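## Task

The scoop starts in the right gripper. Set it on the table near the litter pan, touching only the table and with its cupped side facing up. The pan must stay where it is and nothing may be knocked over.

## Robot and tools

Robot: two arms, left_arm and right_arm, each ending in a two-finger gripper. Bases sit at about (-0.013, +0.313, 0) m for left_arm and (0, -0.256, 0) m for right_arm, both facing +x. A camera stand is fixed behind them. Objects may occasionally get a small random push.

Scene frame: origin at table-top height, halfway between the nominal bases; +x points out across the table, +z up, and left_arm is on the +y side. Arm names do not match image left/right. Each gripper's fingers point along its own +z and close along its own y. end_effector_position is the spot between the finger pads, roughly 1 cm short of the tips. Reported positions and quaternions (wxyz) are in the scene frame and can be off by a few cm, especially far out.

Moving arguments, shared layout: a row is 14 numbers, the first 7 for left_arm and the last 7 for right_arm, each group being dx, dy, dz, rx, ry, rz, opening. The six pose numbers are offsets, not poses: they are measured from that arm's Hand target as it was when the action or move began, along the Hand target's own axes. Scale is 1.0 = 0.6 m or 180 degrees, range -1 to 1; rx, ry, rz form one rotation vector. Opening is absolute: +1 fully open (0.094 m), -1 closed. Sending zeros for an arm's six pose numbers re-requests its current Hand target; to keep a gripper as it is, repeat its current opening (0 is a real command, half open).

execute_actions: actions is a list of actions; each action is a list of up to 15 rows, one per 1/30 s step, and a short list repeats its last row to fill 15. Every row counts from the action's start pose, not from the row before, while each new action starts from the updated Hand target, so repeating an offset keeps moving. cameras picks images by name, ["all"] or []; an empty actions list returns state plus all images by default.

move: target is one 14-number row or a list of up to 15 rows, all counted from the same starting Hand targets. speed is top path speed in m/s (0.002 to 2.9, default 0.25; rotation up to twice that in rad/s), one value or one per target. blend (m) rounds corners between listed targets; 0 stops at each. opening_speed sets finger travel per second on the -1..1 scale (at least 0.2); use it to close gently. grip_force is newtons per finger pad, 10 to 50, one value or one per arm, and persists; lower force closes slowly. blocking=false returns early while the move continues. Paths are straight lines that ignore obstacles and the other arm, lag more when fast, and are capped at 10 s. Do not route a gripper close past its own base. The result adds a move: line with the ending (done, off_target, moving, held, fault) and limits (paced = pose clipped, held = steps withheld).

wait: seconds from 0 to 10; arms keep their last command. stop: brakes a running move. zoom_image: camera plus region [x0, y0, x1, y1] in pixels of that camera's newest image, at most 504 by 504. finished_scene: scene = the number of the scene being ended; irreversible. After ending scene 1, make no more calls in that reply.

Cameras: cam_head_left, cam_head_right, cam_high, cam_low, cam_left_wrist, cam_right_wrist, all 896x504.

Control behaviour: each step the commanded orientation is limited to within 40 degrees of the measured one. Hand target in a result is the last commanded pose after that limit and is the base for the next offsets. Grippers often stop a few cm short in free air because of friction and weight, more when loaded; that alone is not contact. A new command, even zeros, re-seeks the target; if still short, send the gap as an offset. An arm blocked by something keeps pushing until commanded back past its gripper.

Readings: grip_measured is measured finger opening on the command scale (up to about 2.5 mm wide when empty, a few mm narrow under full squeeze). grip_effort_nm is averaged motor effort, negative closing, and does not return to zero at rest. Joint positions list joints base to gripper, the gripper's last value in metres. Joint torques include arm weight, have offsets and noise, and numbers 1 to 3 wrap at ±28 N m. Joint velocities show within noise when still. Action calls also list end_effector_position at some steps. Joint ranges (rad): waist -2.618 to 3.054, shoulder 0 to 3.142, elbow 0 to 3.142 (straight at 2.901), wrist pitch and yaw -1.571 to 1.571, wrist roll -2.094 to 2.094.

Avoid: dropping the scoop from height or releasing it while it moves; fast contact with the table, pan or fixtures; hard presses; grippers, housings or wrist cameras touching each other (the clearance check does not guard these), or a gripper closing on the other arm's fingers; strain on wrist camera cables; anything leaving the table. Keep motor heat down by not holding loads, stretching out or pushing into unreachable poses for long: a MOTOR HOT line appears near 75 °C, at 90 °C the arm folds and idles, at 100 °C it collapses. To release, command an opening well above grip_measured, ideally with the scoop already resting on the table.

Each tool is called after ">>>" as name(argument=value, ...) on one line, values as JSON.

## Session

>>> execute_actions(actions=[])

>>> zoom_image(camera="cam_high", region=[200, 100, 620, 504])

Scene clock: 0.00 s.
left_arm: end_effector_position=(+0.3619, +0.3581, +0.4821) grip_measured=+1.000 grip_effort_nm=n/a end_effector_quat_wxyz=(+0.724, +0.128, +0.648, +0.199) | right_arm: end_effector_position=(+0.3702, -0.4982, +0.2771) grip_measured=-0.594 grip_effort_nm=n/a end_effector_quat_wxyz=(+0.298, -0.516, +0.633, -0.494)
Joint positions: left_arm=[0.166 1.088 1.247 -0.032 0.085 0.452 0.094] | right_arm=[-0.725 1.352 1.058 -0.071 -0.357 -1.845 0.019]
Joint velocities: within noise
Joint torques (N m): no reading
Heat: left arm: 34 °C; right arm: 36 °C.
Hand target: left_arm +0.3571, +0.3574, +0.4921; +0.732, +0.125, +0.639, +0.200 | right_arm +0.3713, -0.4973, +0.2975; +0.307, -0.509, +0.620, -0.512
Tool commands: left_gripper/opening=+1.0 right_gripper/opening=-0.980928

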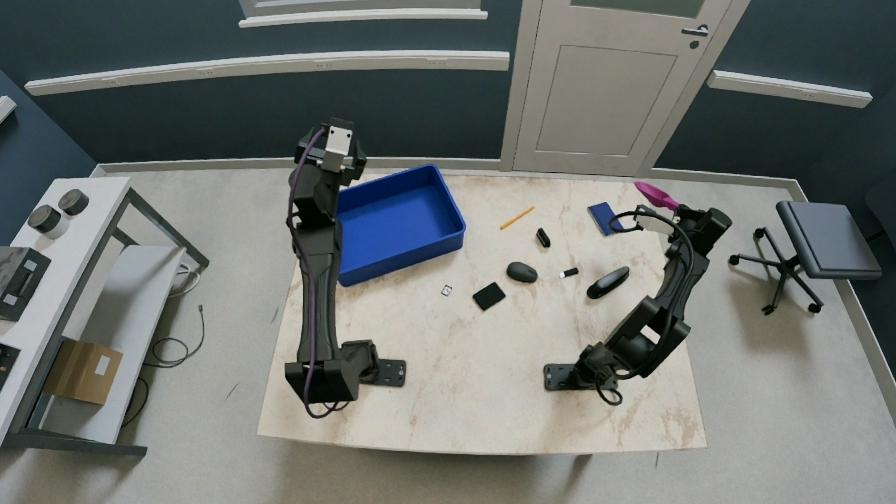

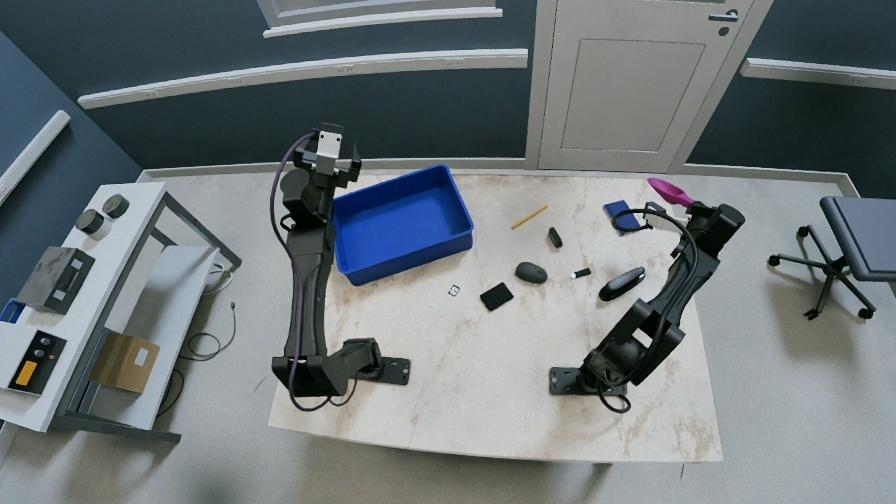

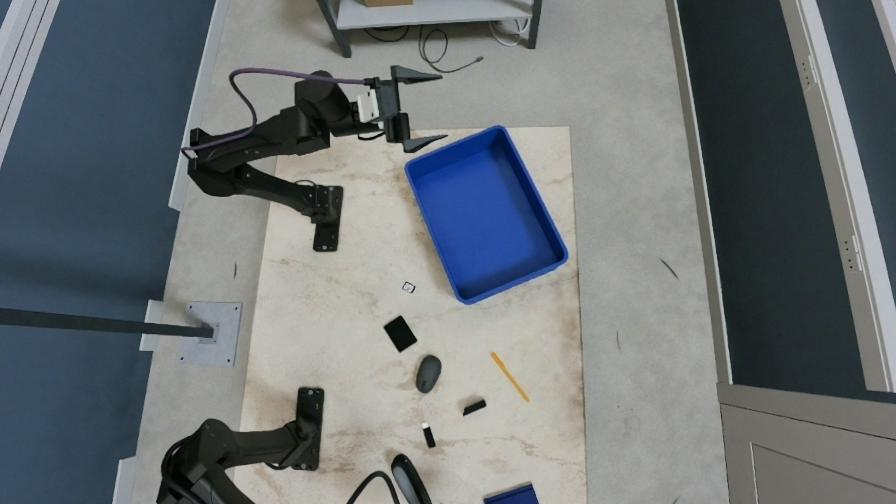

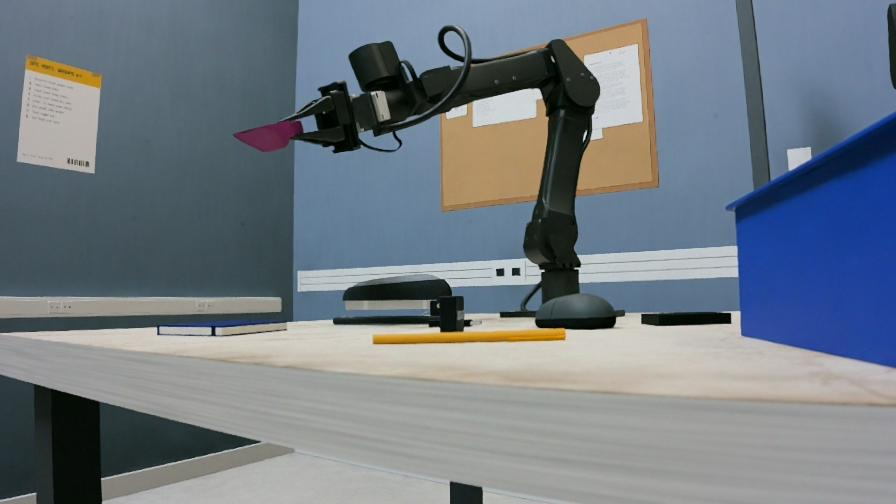

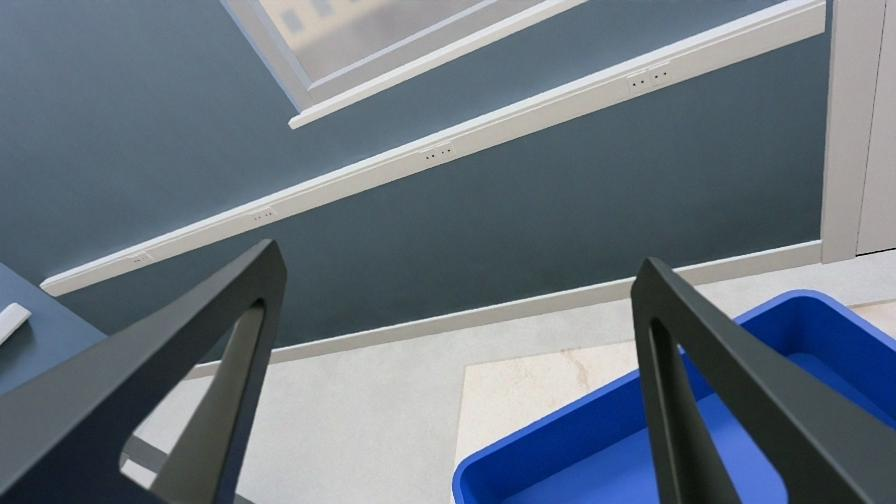

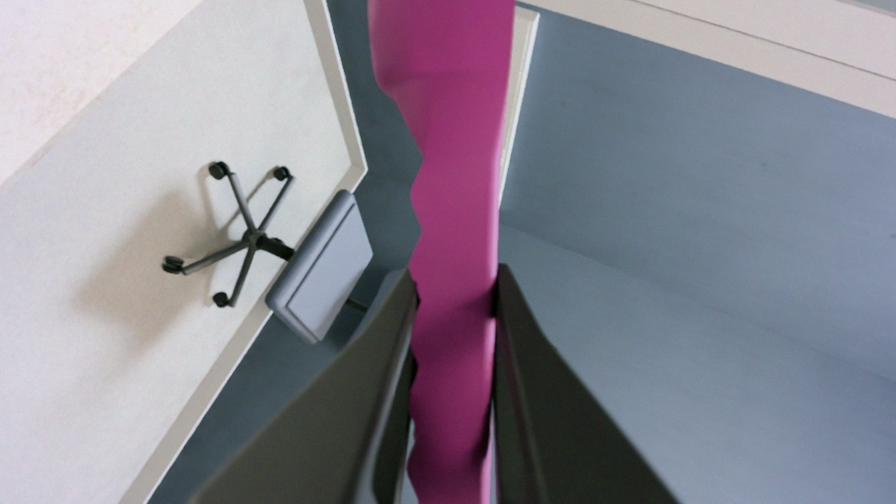

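Scaled by 1.200.

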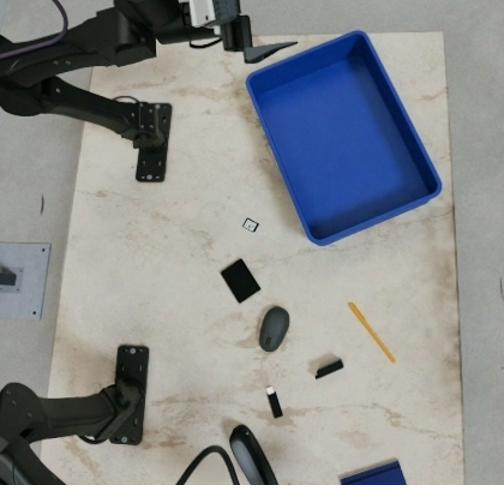

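>>> execute_actions(actions=[], cameras=["cam_high","cam_low","cam_right_wrist"])

Scene clock: 44.20 s.
left_arm: end_effector_position=(+0.3619, +0.3581, +0.4821) grip_measured=+1.000 grip_effort_nm=0.00 end_effector_quat_wxyz=(+0.724, +0.128, +0.648, +0.199) | right_arm: end_effector_position=(+0.3702, -0.4982, +0.2771) grip_measured=-0.594 grip_effort_nm=-1.03 end_effector_quat_wxyz=(+0.298, -0.516, +0.633, -0.494)
Joint positions: left_arm=[0.166 1.088 1.247 -0.032 0.085 0.452 0.094] | right_arm=[-0.725 1.352 1.058 -0.071 -0.357 -1.845 0.019]
Joint velocities: within noise
Joint torques (N m): left_arm=[-0.08 -4.12 7.82 1.8 -0.04 -0.08] | right_arm=[0.02 -6.65 8.68 2.09 -0.16 0.1]
Heat: left arm: 36 °C; right arm: 40 °C.
Hand target: left_arm +0.3571, +0.3574, +0.4921; +0.732, +0.125, +0.639, +0.200 | right_arm +0.3713, -0.4973, +0.2975; +0.307, -0.509, +0.620, -0.512
Tool commands: left_gripper/opening=+1.0 right_gripper/opening=-0.980928
Images, in order (width x height): cam_high 896x504, cam_low 896x504, cam_right_wrist 896x504.

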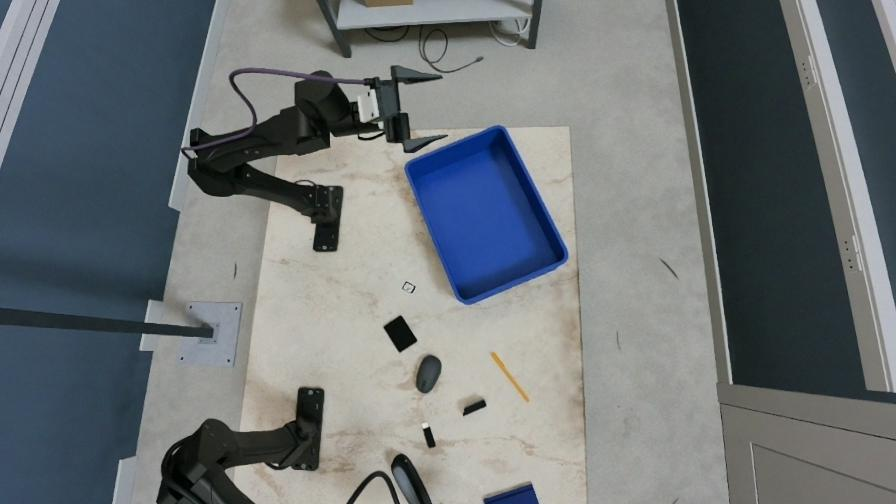

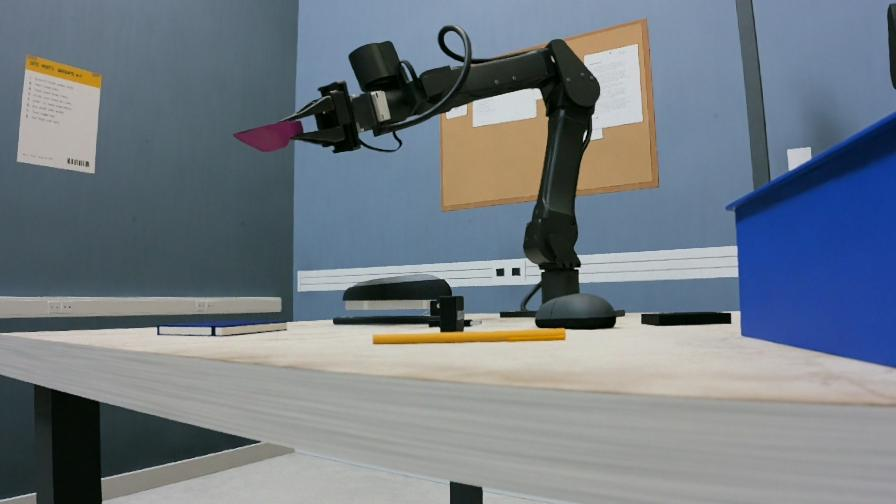

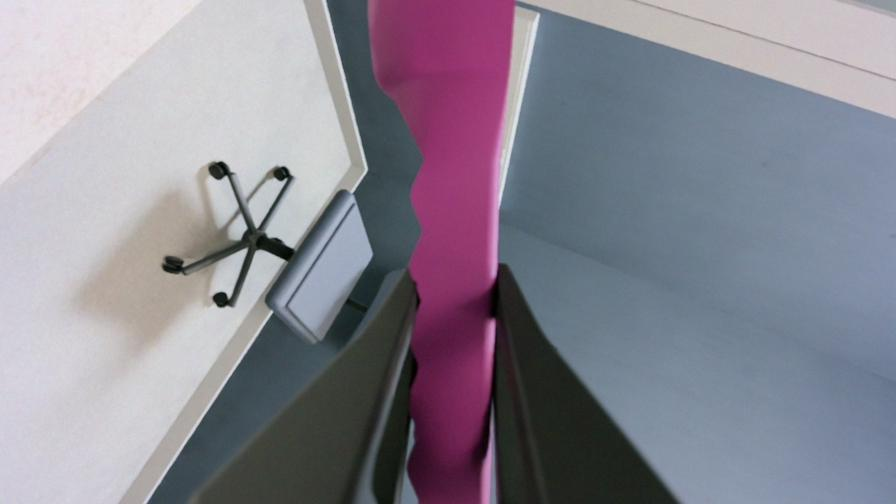

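>>> move(target=[[0,0,0,0,0,0,1.0,-0.5278,0.0018,0.0113,-0.0219,-0.2374,-0.0129,-0.98],[0,0,0,0,0,0,1.0,-0.921,0.212,-0.3518,-0.0438,-0.4747,-0.0258,-0.98]], speed=[0.35,0.35], blend=[0.1,0], cameras=["cam_high","cam_right_wrist","cam_low","cam_head_right"])

Scene clock: 252.90 s.
left_arm: end_effector_position=(+0.3619, +0.3581, +0.4821) grip_measured=+1.000 grip_effort_nm=0.00 end_effector_quat_wxyz=(+0.724, +0.128, +0.648, +0.199) | right_arm: end_effector_position=(+0.3025, +0.0850, +0.1583) grip_measured=-0.594 grip_effort_nm=-1.03 end_effector_quat_wxyz=(-0.586, +0.768, -0.258, +0.012)
Joint positions: left_arm=[0.166 1.088 1.247 -0.032 0.085 0.452 0.094] | right_arm=[0.629 1.607 0.769 0.46 -0.564 -1.476 0.019]
Joint torques (N m): left_arm=[-0.05 -4.07 7.75 1.8 -0.03 -0.07] | right_arm=[-0.03 -5.52 6.23 2.12 -0.28 0.21]
Heat: left arm: 43 °C; right arm: 45 °C.
Hand target: left_arm +0.3571, +0.3574, +0.4921; +0.732, +0.125, +0.639, +0.200 | right_arm +0.3028, +0.0879, +0.1598; -0.594, +0.762, -0.259, +0.003
Off the commanded pose: left_arm 0.011 m, 2 deg | right_arm 0.003 m, 2 deg.
move: off_target (left_arm)
Images, in order (width x height): cam_head_right 896x504, cam_high 896x504, cam_low 896x504, cam_right_wrist 896x504.

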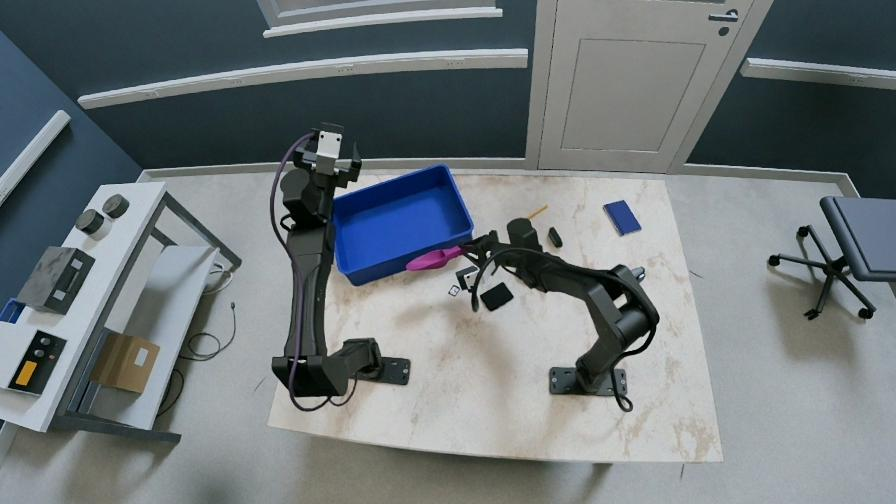

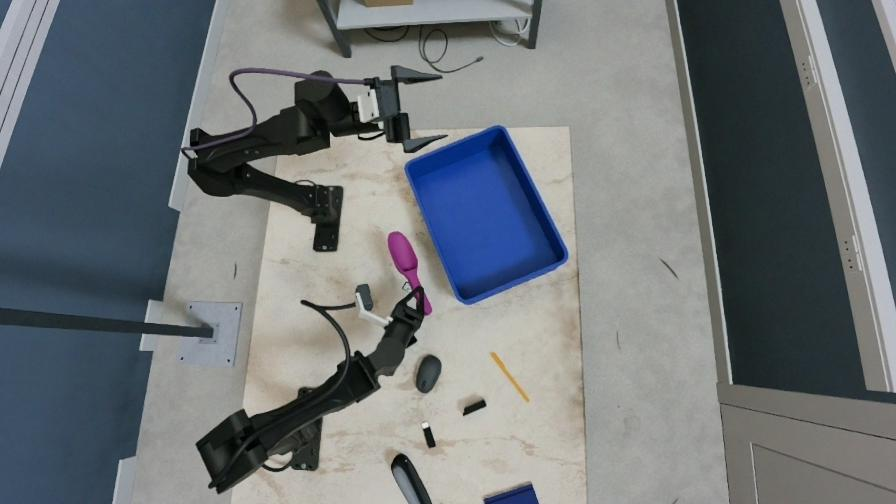

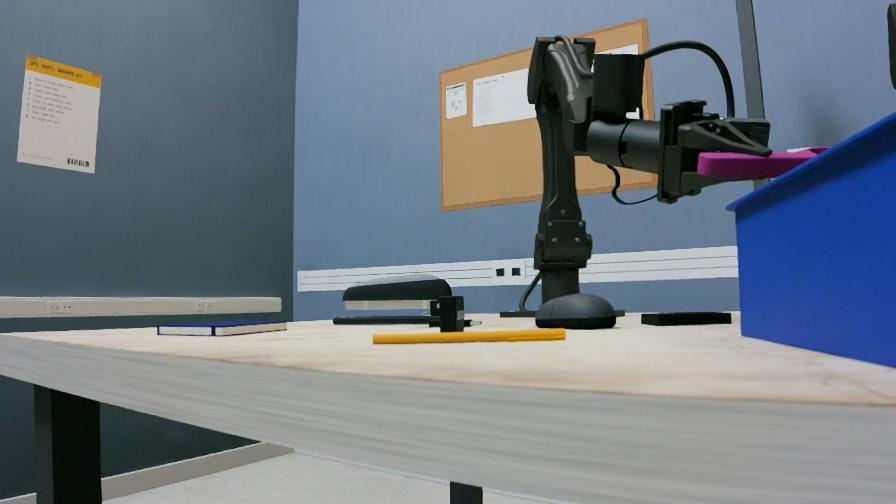

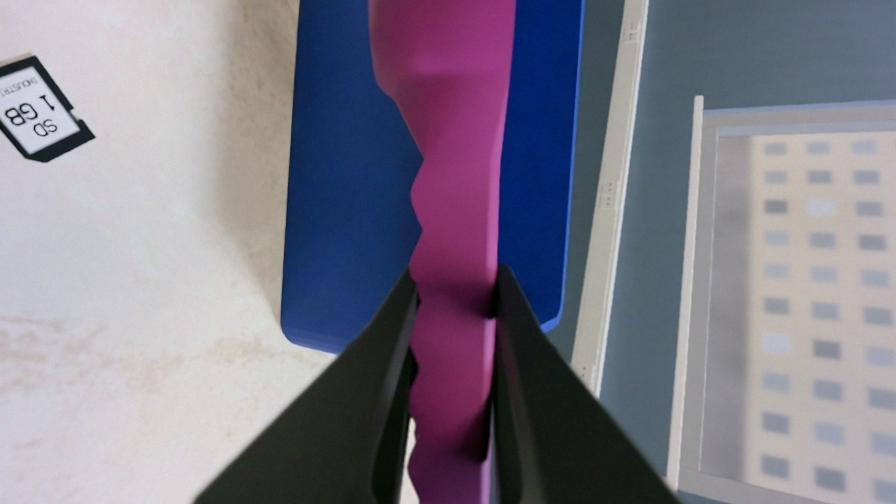

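>>> move(target=[[0,0,0,0,0,0,1.0,0.1059,0.1155,0.1004,0,0,0,-0.98],[0,0,0,0,0,0,1.0,0.1205,0.1593,0.1147,0,0,0,-0.98]], speed=[0.2,0.06], blend=[0.008,0], cameras=["cam_high","cam_right_wrist","cam_low","cam_head_left"])

Scene clock: 280.67 s.
left_arm: end_effector_position=(+0.3619, +0.3581, +0.4821) grip_measured=+1.000 grip_effort_nm=0.00 end_effector_quat_wxyz=(+0.724, +0.128, +0.648, +0.199) | right_arm: end_effector_position=(+0.3461, +0.1038, +0.0337) grip_measured=-0.594 grip_effort_nm=-1.03 end_effector_quat_wxyz=(-0.591, +0.765, -0.256, +0.011)
Joint positions: left_arm=[0.166 1.088 1.247 -0.032 0.085 0.452 0.094] | right_arm=[0.597 2.164 0.834 0.955 -0.599 -1.484 0.019]
Joint torques (N m): left_arm=[-0.09 -4.11 7.8 1.79 -0.05 -0.06] | right_arm=[-0.49 -7.3 5.78 1.92 -0.27 0.14]
Heat: left arm: 44 °C; right arm: 44 °C.
Hand target: left_arm +0.3571, +0.3574, +0.4921; +0.732, +0.125, +0.639, +0.200 | right_arm +0.3494, +0.1061, +0.0310; -0.594, +0.762, -0.259, +0.003
Off the commanded pose: left_arm 0.011 m, 2 deg | right_arm 0.005 m, 1 deg.
move: off_target (left_arm)
Images, in order (width x height): cam_head_left 896x504, cam_high 896x504, cam_low 896x504, cam_right_wrist 896x504.

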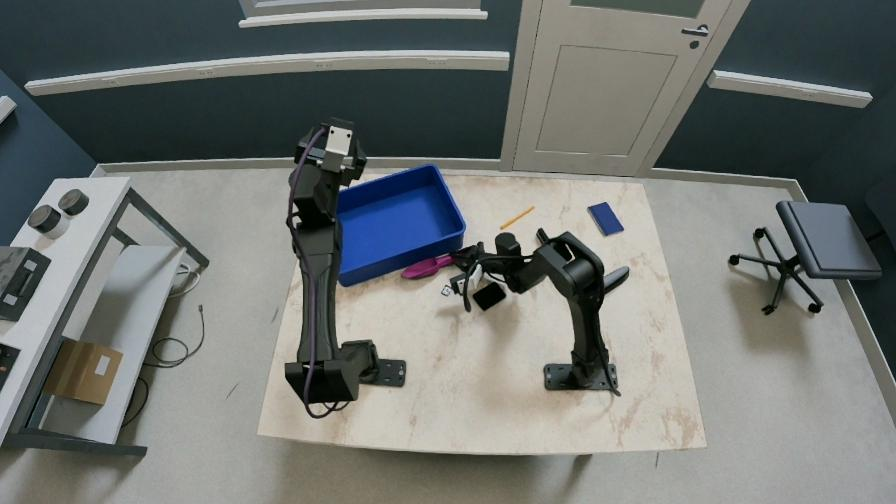

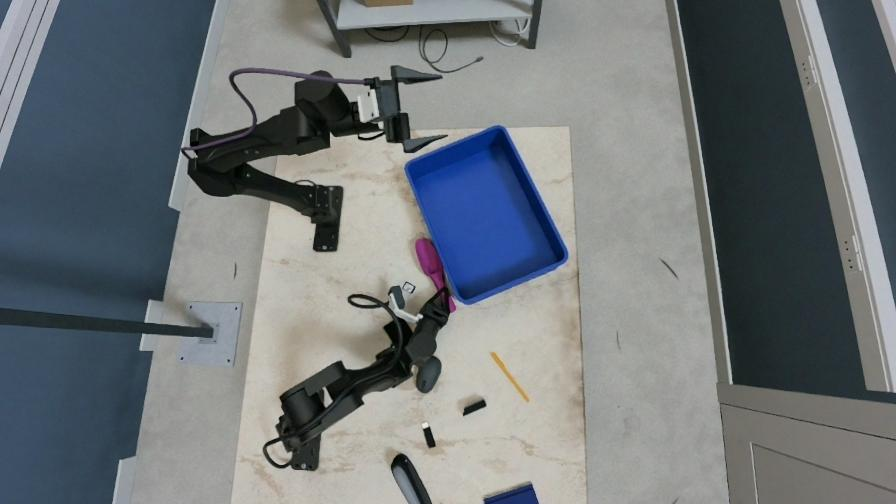

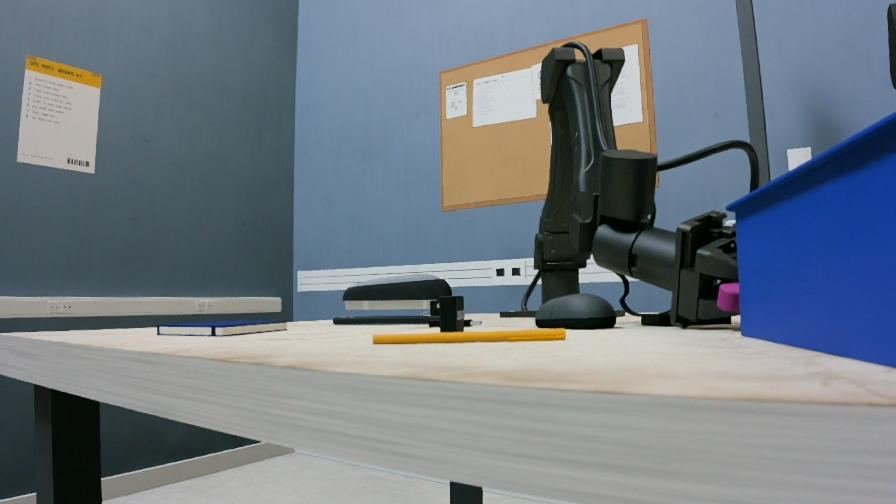

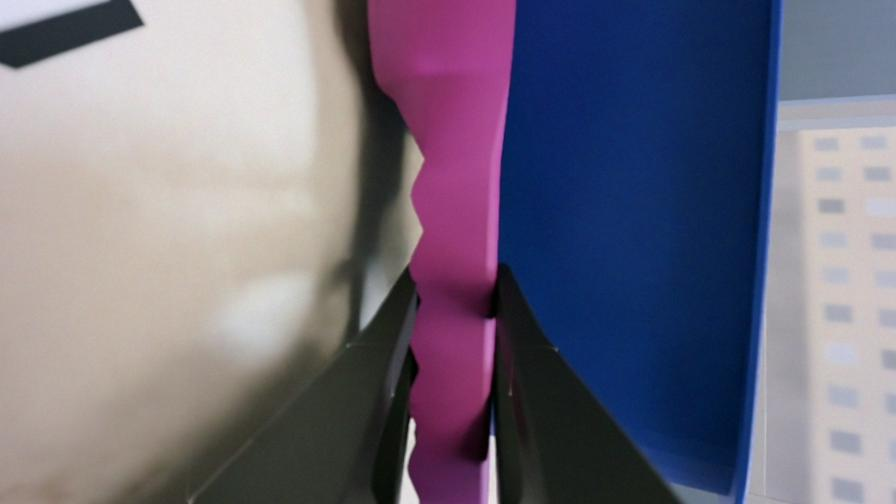

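>>> zoom_image(camera="cam_high", region=[380, 220, 500, 320])

Scaled by 4.200.

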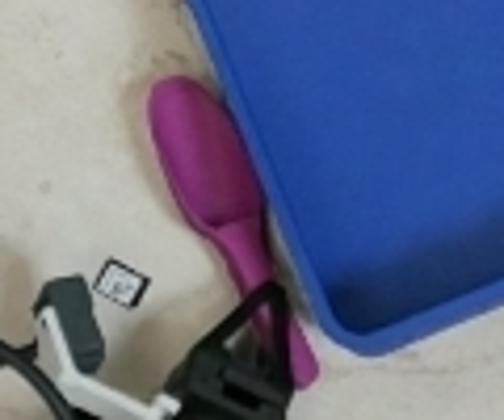

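>>> zoom_image(camera="cam_low", region=[600, 180, 780, 350])

>>> zoom_image(camera="cam_head_left", region=[390, 220, 550, 320])

Scaled by 2.800.

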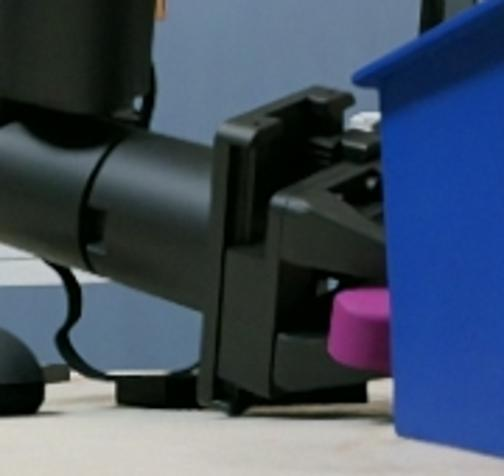

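Scaled by 3.150.

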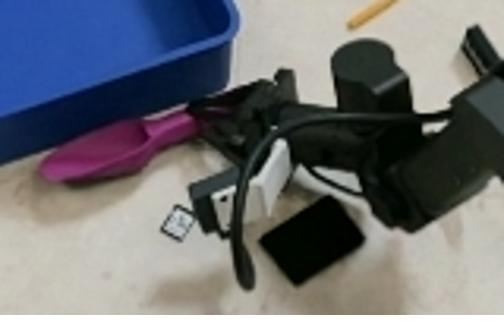

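>>> move(target=[[0,0,0,0,0,0,1.0,-0.002,-0.006,-0.002,0,0,0,-0.98],[0,0,0,0,0,0,1.0,-0.002,-0.006,-0.002,0,0,0,-0.3]], speed=[0.05,0.05], opening_speed=0.7, cameras=["cam_high","cam_right_wrist","cam_low","cam_head_left"])

>>> zoom_image(camera="cam_low", region=[600, 180, 780, 350])

>>> zoom_image(camera="cam_high", region=[380, 220, 500, 320])

Scene clock: 385.53 s.
left_arm: end_effector_position=(+0.3619, +0.3581, +0.4821) grip_measured=+1.000 grip_effort_nm=0.00 end_effector_quat_wxyz=(+0.724, +0.128, +0.648, +0.199) | right_arm: end_effector_position=(+0.3460, +0.1039, +0.0338) grip_measured=-0.302 grip_effort_nm=0.11 end_effector_quat_wxyz=(-0.591, +0.765, -0.256, +0.011)
Joint positions: left_arm=[0.166 1.088 1.247 -0.032 0.085 0.452 0.094] | right_arm=[0.597 2.164 0.834 0.955 -0.599 -1.484 0.033]
Joint torques (N m): left_arm=[-0.06 -4.07 7.8 1.77 -0.03 -0.07] | right_arm=[-0.5 -8.5 5.74 1.77 -0.29 0.16]
Heat: left arm: 45 °C; right arm: 43 °C.
Hand target: left_arm +0.3571, +0.3574, +0.4921; +0.732, +0.125, +0.639, +0.200 | right_arm +0.3494, +0.1061, +0.0350; -0.594, +0.762, -0.259, +0.002
Off the commanded pose: left_arm 0.011 m, 2 deg | right_arm 0.004 m, 1 deg.
move: off_target (left_arm)
Images, in order (width x height): cam_head_left 896x504, cam_high 896x504, cam_low 896x504, cam_right_wrist 896x504.

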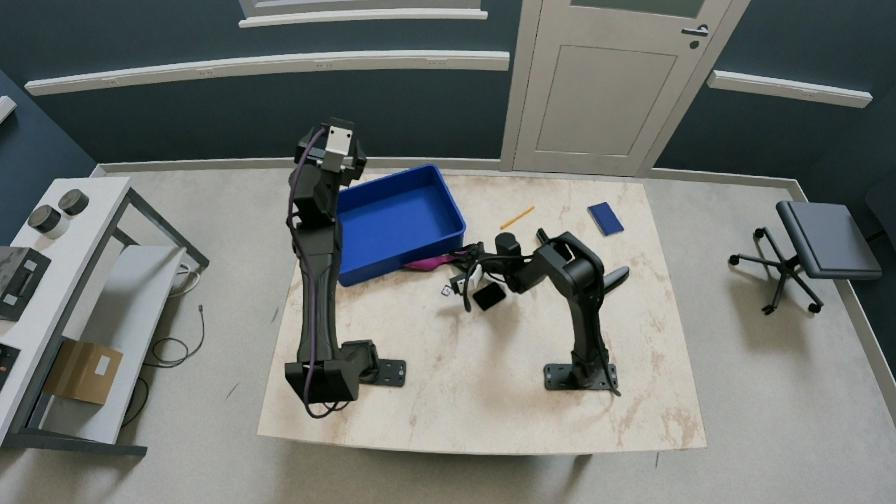

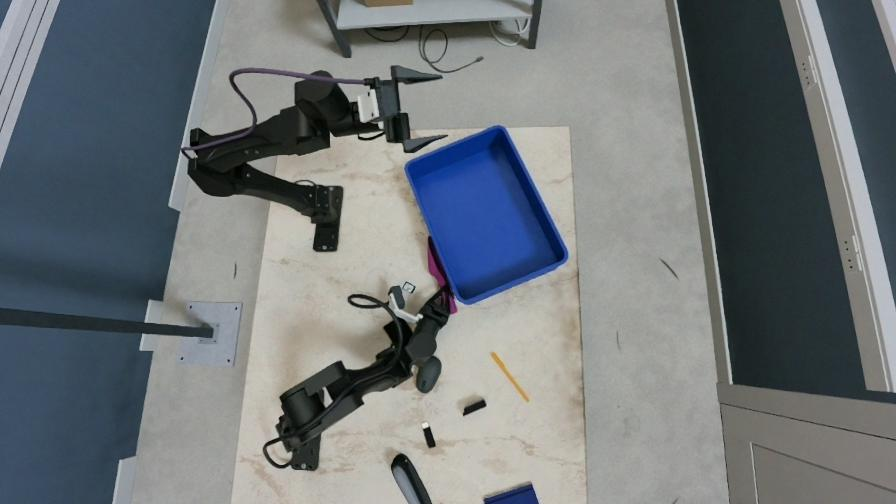

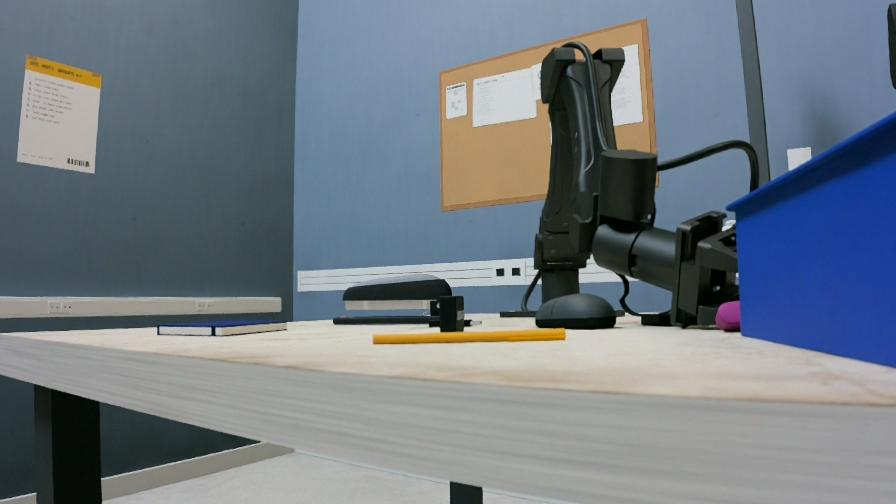

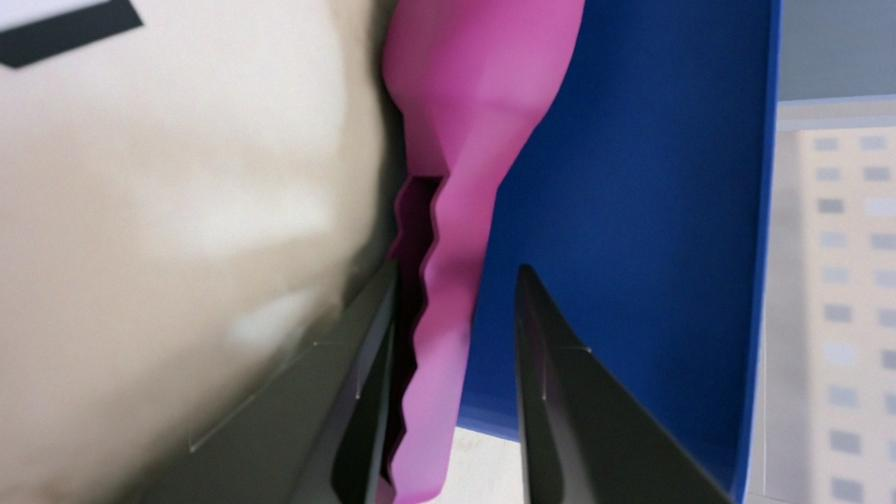

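Scaled by 2.800.

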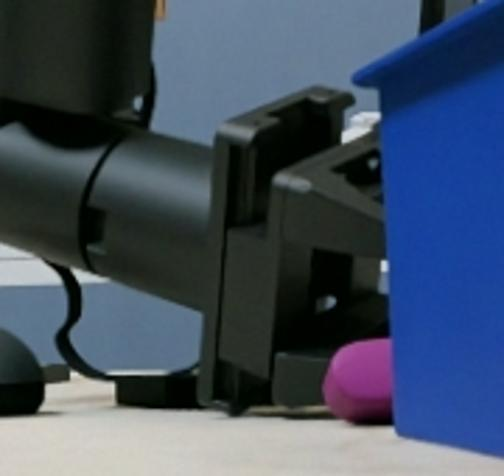

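Scaled by 4.200.

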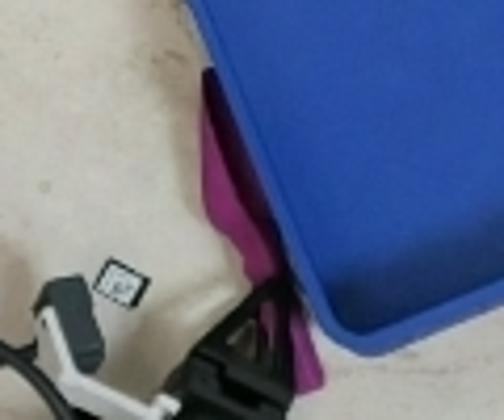

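>>> move(target=[[0,0,0,0,0,0,1.0,-0.0046,0.0103,-0.0042,-0.251,0,0.2596,-0.3],[0,0,0,0,0,0,1.0,-0.0537,0.0422,-0.0514,-0.251,0,0.2596,-0.3],[0,0,0,0,0,0,1.0,-0.0609,0.021,-0.0583,-0.251,0,0.2596,-0.3],[0,0,0,0,0,0,1.0,-0.0609,0.021,-0.0583,-0.251,0,0.2596,-0.8]], speed=[0.25,0.06,0.06,0.06], blend=[0,0,0,0], opening_speed=1.2, cameras=["cam_high","cam_right_wrist","cam_low","cam_head_left"])

>>> zoom_image(camera="cam_high", region=[380, 220, 500, 320])

Scene clock: 819.00 s.
left_arm: end_effector_position=(+0.3619, +0.3581, +0.4821) grip_measured=+1.000 grip_effort_nm=-0.01 end_effector_quat_wxyz=(+0.724, +0.128, +0.648, +0.199) | right_arm: end_effector_position=(+0.3101, +0.0915, +0.0373) grip_measured=-0.797 grip_effort_nm=-0.14 end_effector_quat_wxyz=(-0.232, +0.765, -0.506, -0.324)
Joint positions: left_arm=[0.166 1.088 1.247 -0.032 0.085 0.452 0.094] | right_arm=[0.557 2.207 1.552 -0.713 -0.8 -1.331 0.01]
Joint torques (N m): left_arm=[0.01 -4.05 7.76 1.78 -0.05 -0.07] | right_arm=[0.53 -13.85 5 0.15 -0.23 0.07]
Heat: left arm: 47 °C; right arm: 42 °C.
Hand target: left_arm +0.3571, +0.3574, +0.4921; +0.732, +0.125, +0.639, +0.200 | right_arm +0.3019, +0.0869, +0.0449; -0.218, +0.764, -0.513, -0.324
Off the commanded pose: left_arm 0.011 m, 2 deg | right_arm 0.012 m, 2 deg.
move: off_target (left_arm, right_arm); target 4's new opening was sent with right_arm's hand 0.016 m and 3 deg from that target
Images, in order (width x height): cam_head_left 896x504, cam_high 896x504, cam_low 896x504, cam_right_wrist 896x504.

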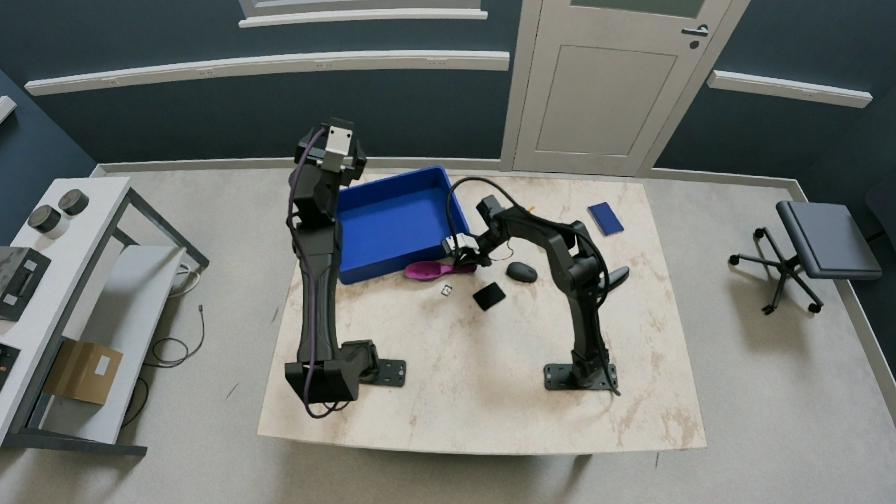

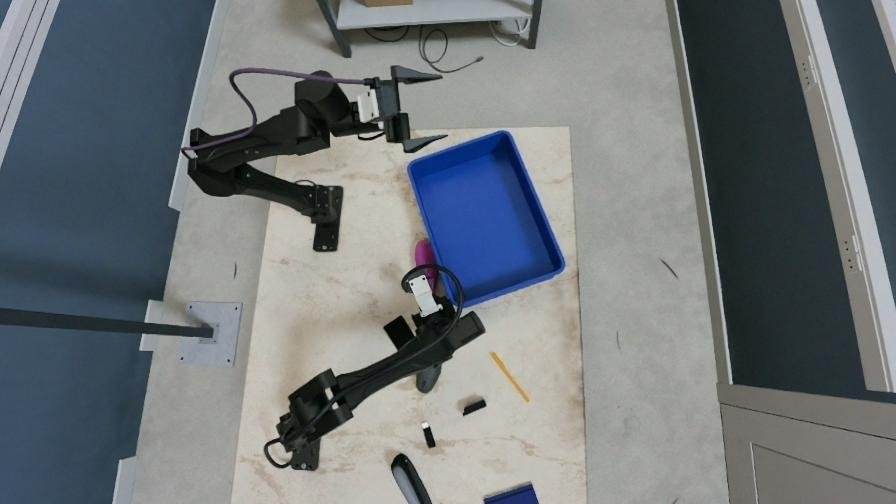

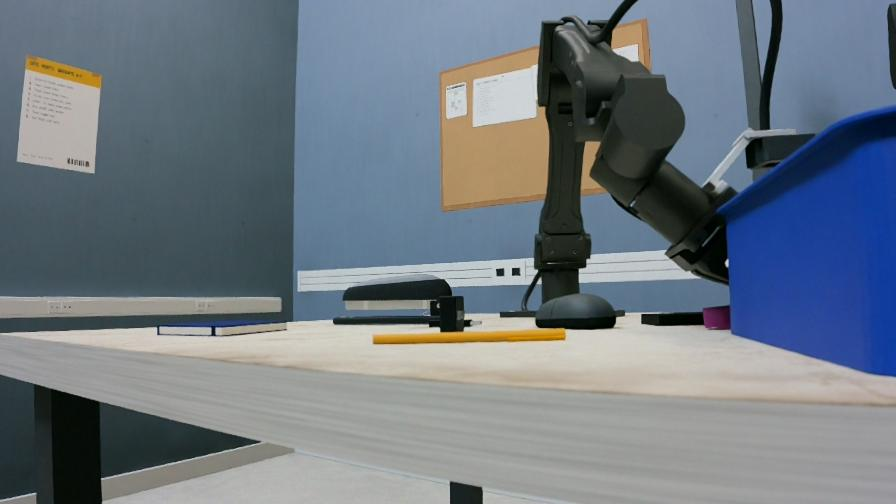

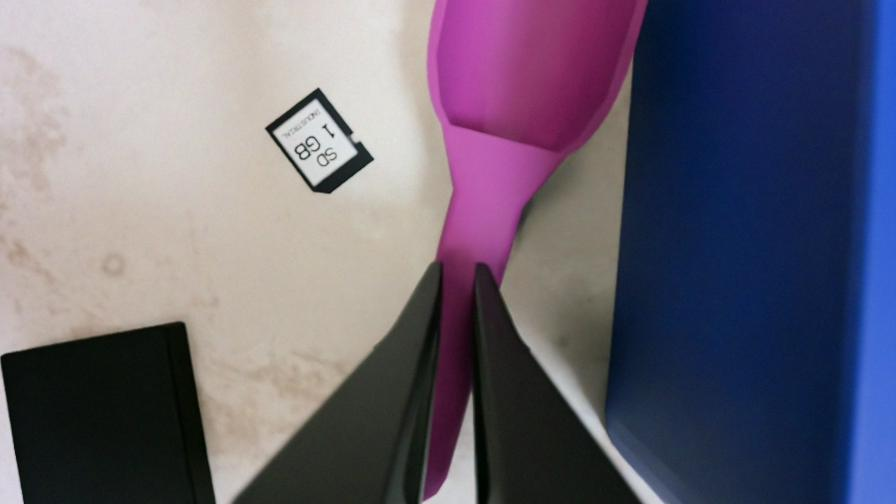

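Scaled by 4.200.

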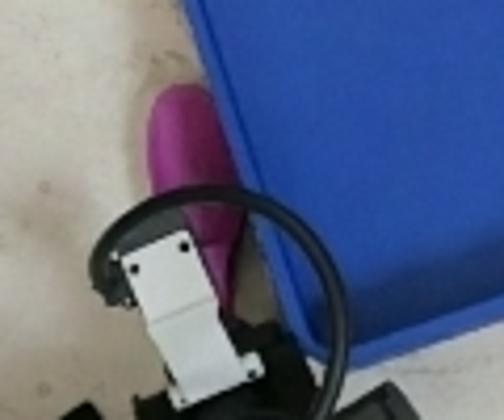

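>>> zoom_image(camera="cam_head_left", region=[380, 220, 500, 310])

>>> zoom_image(camera="cam_right_wrist", region=[380, 0, 884, 504])

Scaled by 4.200.

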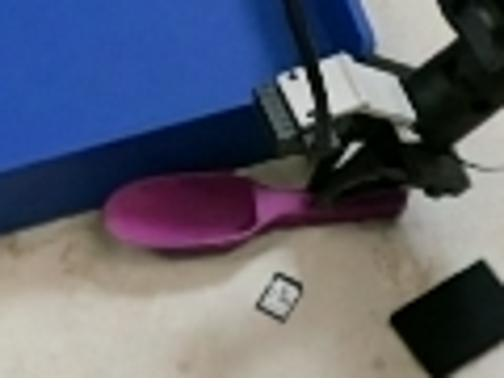

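Scaled by 1.000.

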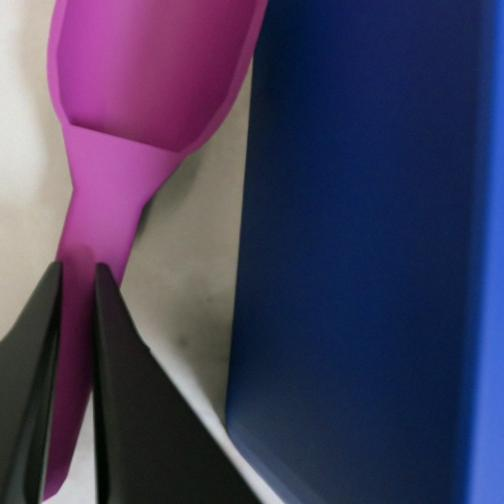

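>>> move(target=[[0,0,0,0,0,0,1.0,-0.0359,0,-0.0347,0,0,0,-0.8],[0,0,0,0,0,0,1.0,-0.1777,-0.0162,-0.0556,0,0,0,-0.8]], speed=[0.15,0.25], blend=[0.02,0], cameras=["cam_high","cam_right_wrist","cam_head_left"])

>>> zoom_image(camera="cam_high", region=[380, 110, 600, 320])

Scene clock: 902.57 s.
left_arm: end_effector_position=(+0.3619, +0.3581, +0.4821) grip_measured=+1.000 grip_effort_nm=-0.01 end_effector_quat_wxyz=(+0.724, +0.128, +0.648, +0.199) | right_arm: end_effector_position=(+0.2875, +0.1342, +0.1190) grip_measured=-0.798 grip_effort_nm=-0.11 end_effector_quat_wxyz=(-0.191, +0.766, -0.522, -0.322)
Joint positions: left_arm=[0.166 1.088 1.247 -0.032 0.085 0.452 0.094] | right_arm=[0.679 2.182 1.872 -1.033 -0.74 -1.179 0.009]
Joint torques (N m): left_arm=[-0.09 -4.14 7.73 1.79 -0.05 -0.06] | right_arm=[-0.69 -14.24 8.36 0.65 -0.61 0.05]
Heat: left arm: 47 °C; right arm: 40 °C.
Hand target: left_arm +0.3571, +0.3574, +0.4921; +0.732, +0.125, +0.639, +0.200 | right_arm +0.2919, +0.1370, +0.1448; -0.218, +0.764, -0.513, -0.324
Off the commanded pose: left_arm 0.011 m, 2 deg | right_arm 0.026 m, 3 deg.
move: off_target (left_arm, right_arm); blend cut to 0.0151 m at target 1
Images, in order (width x height): cam_head_left 896x504, cam_high 896x504, cam_right_wrist 896x504.

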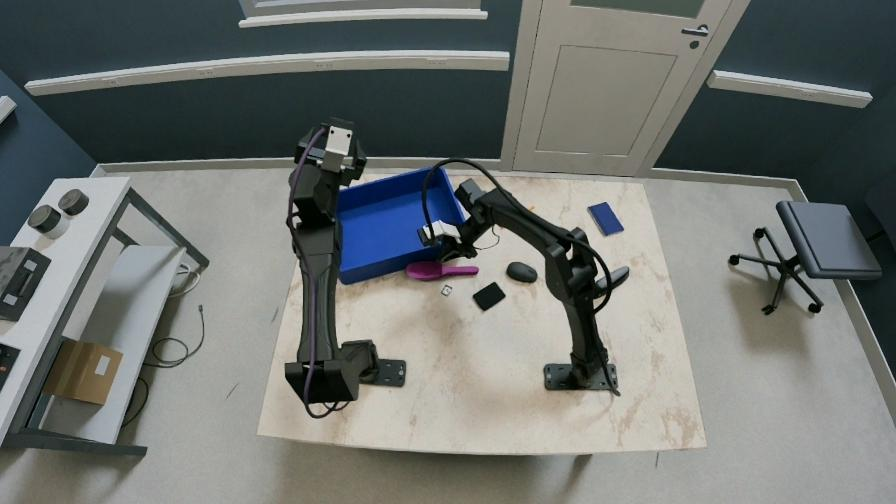

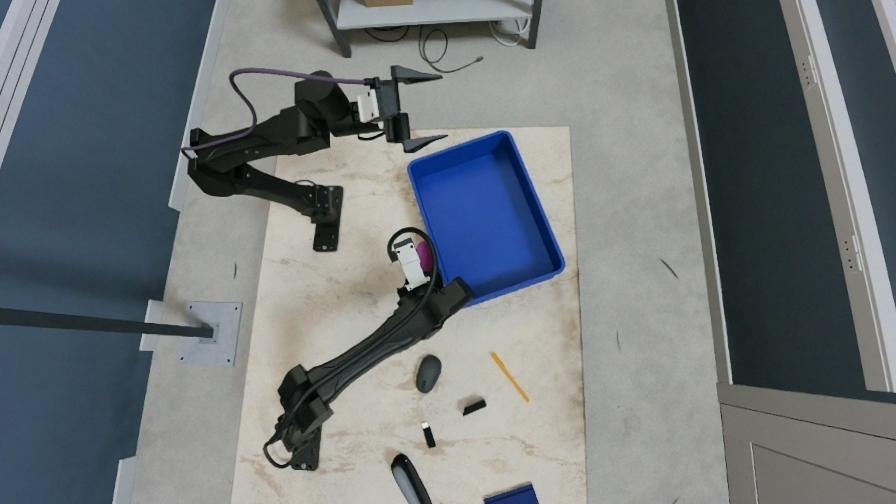

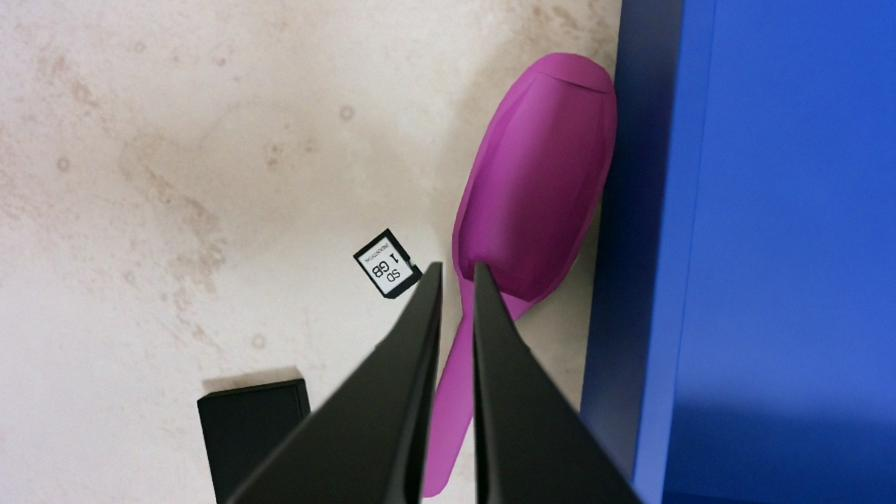

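Scaled by 2.291.

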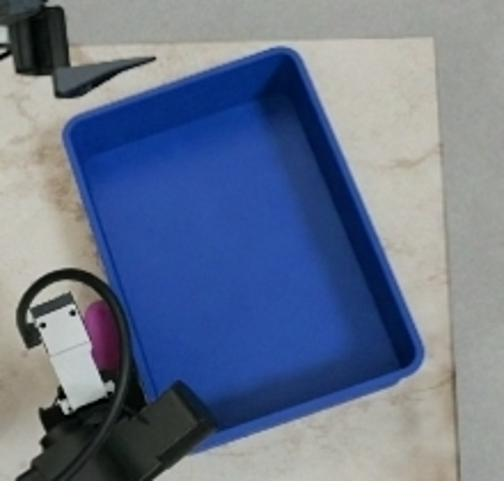

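>>> finished_scene(scene=2)

The scene is finished: the task was done.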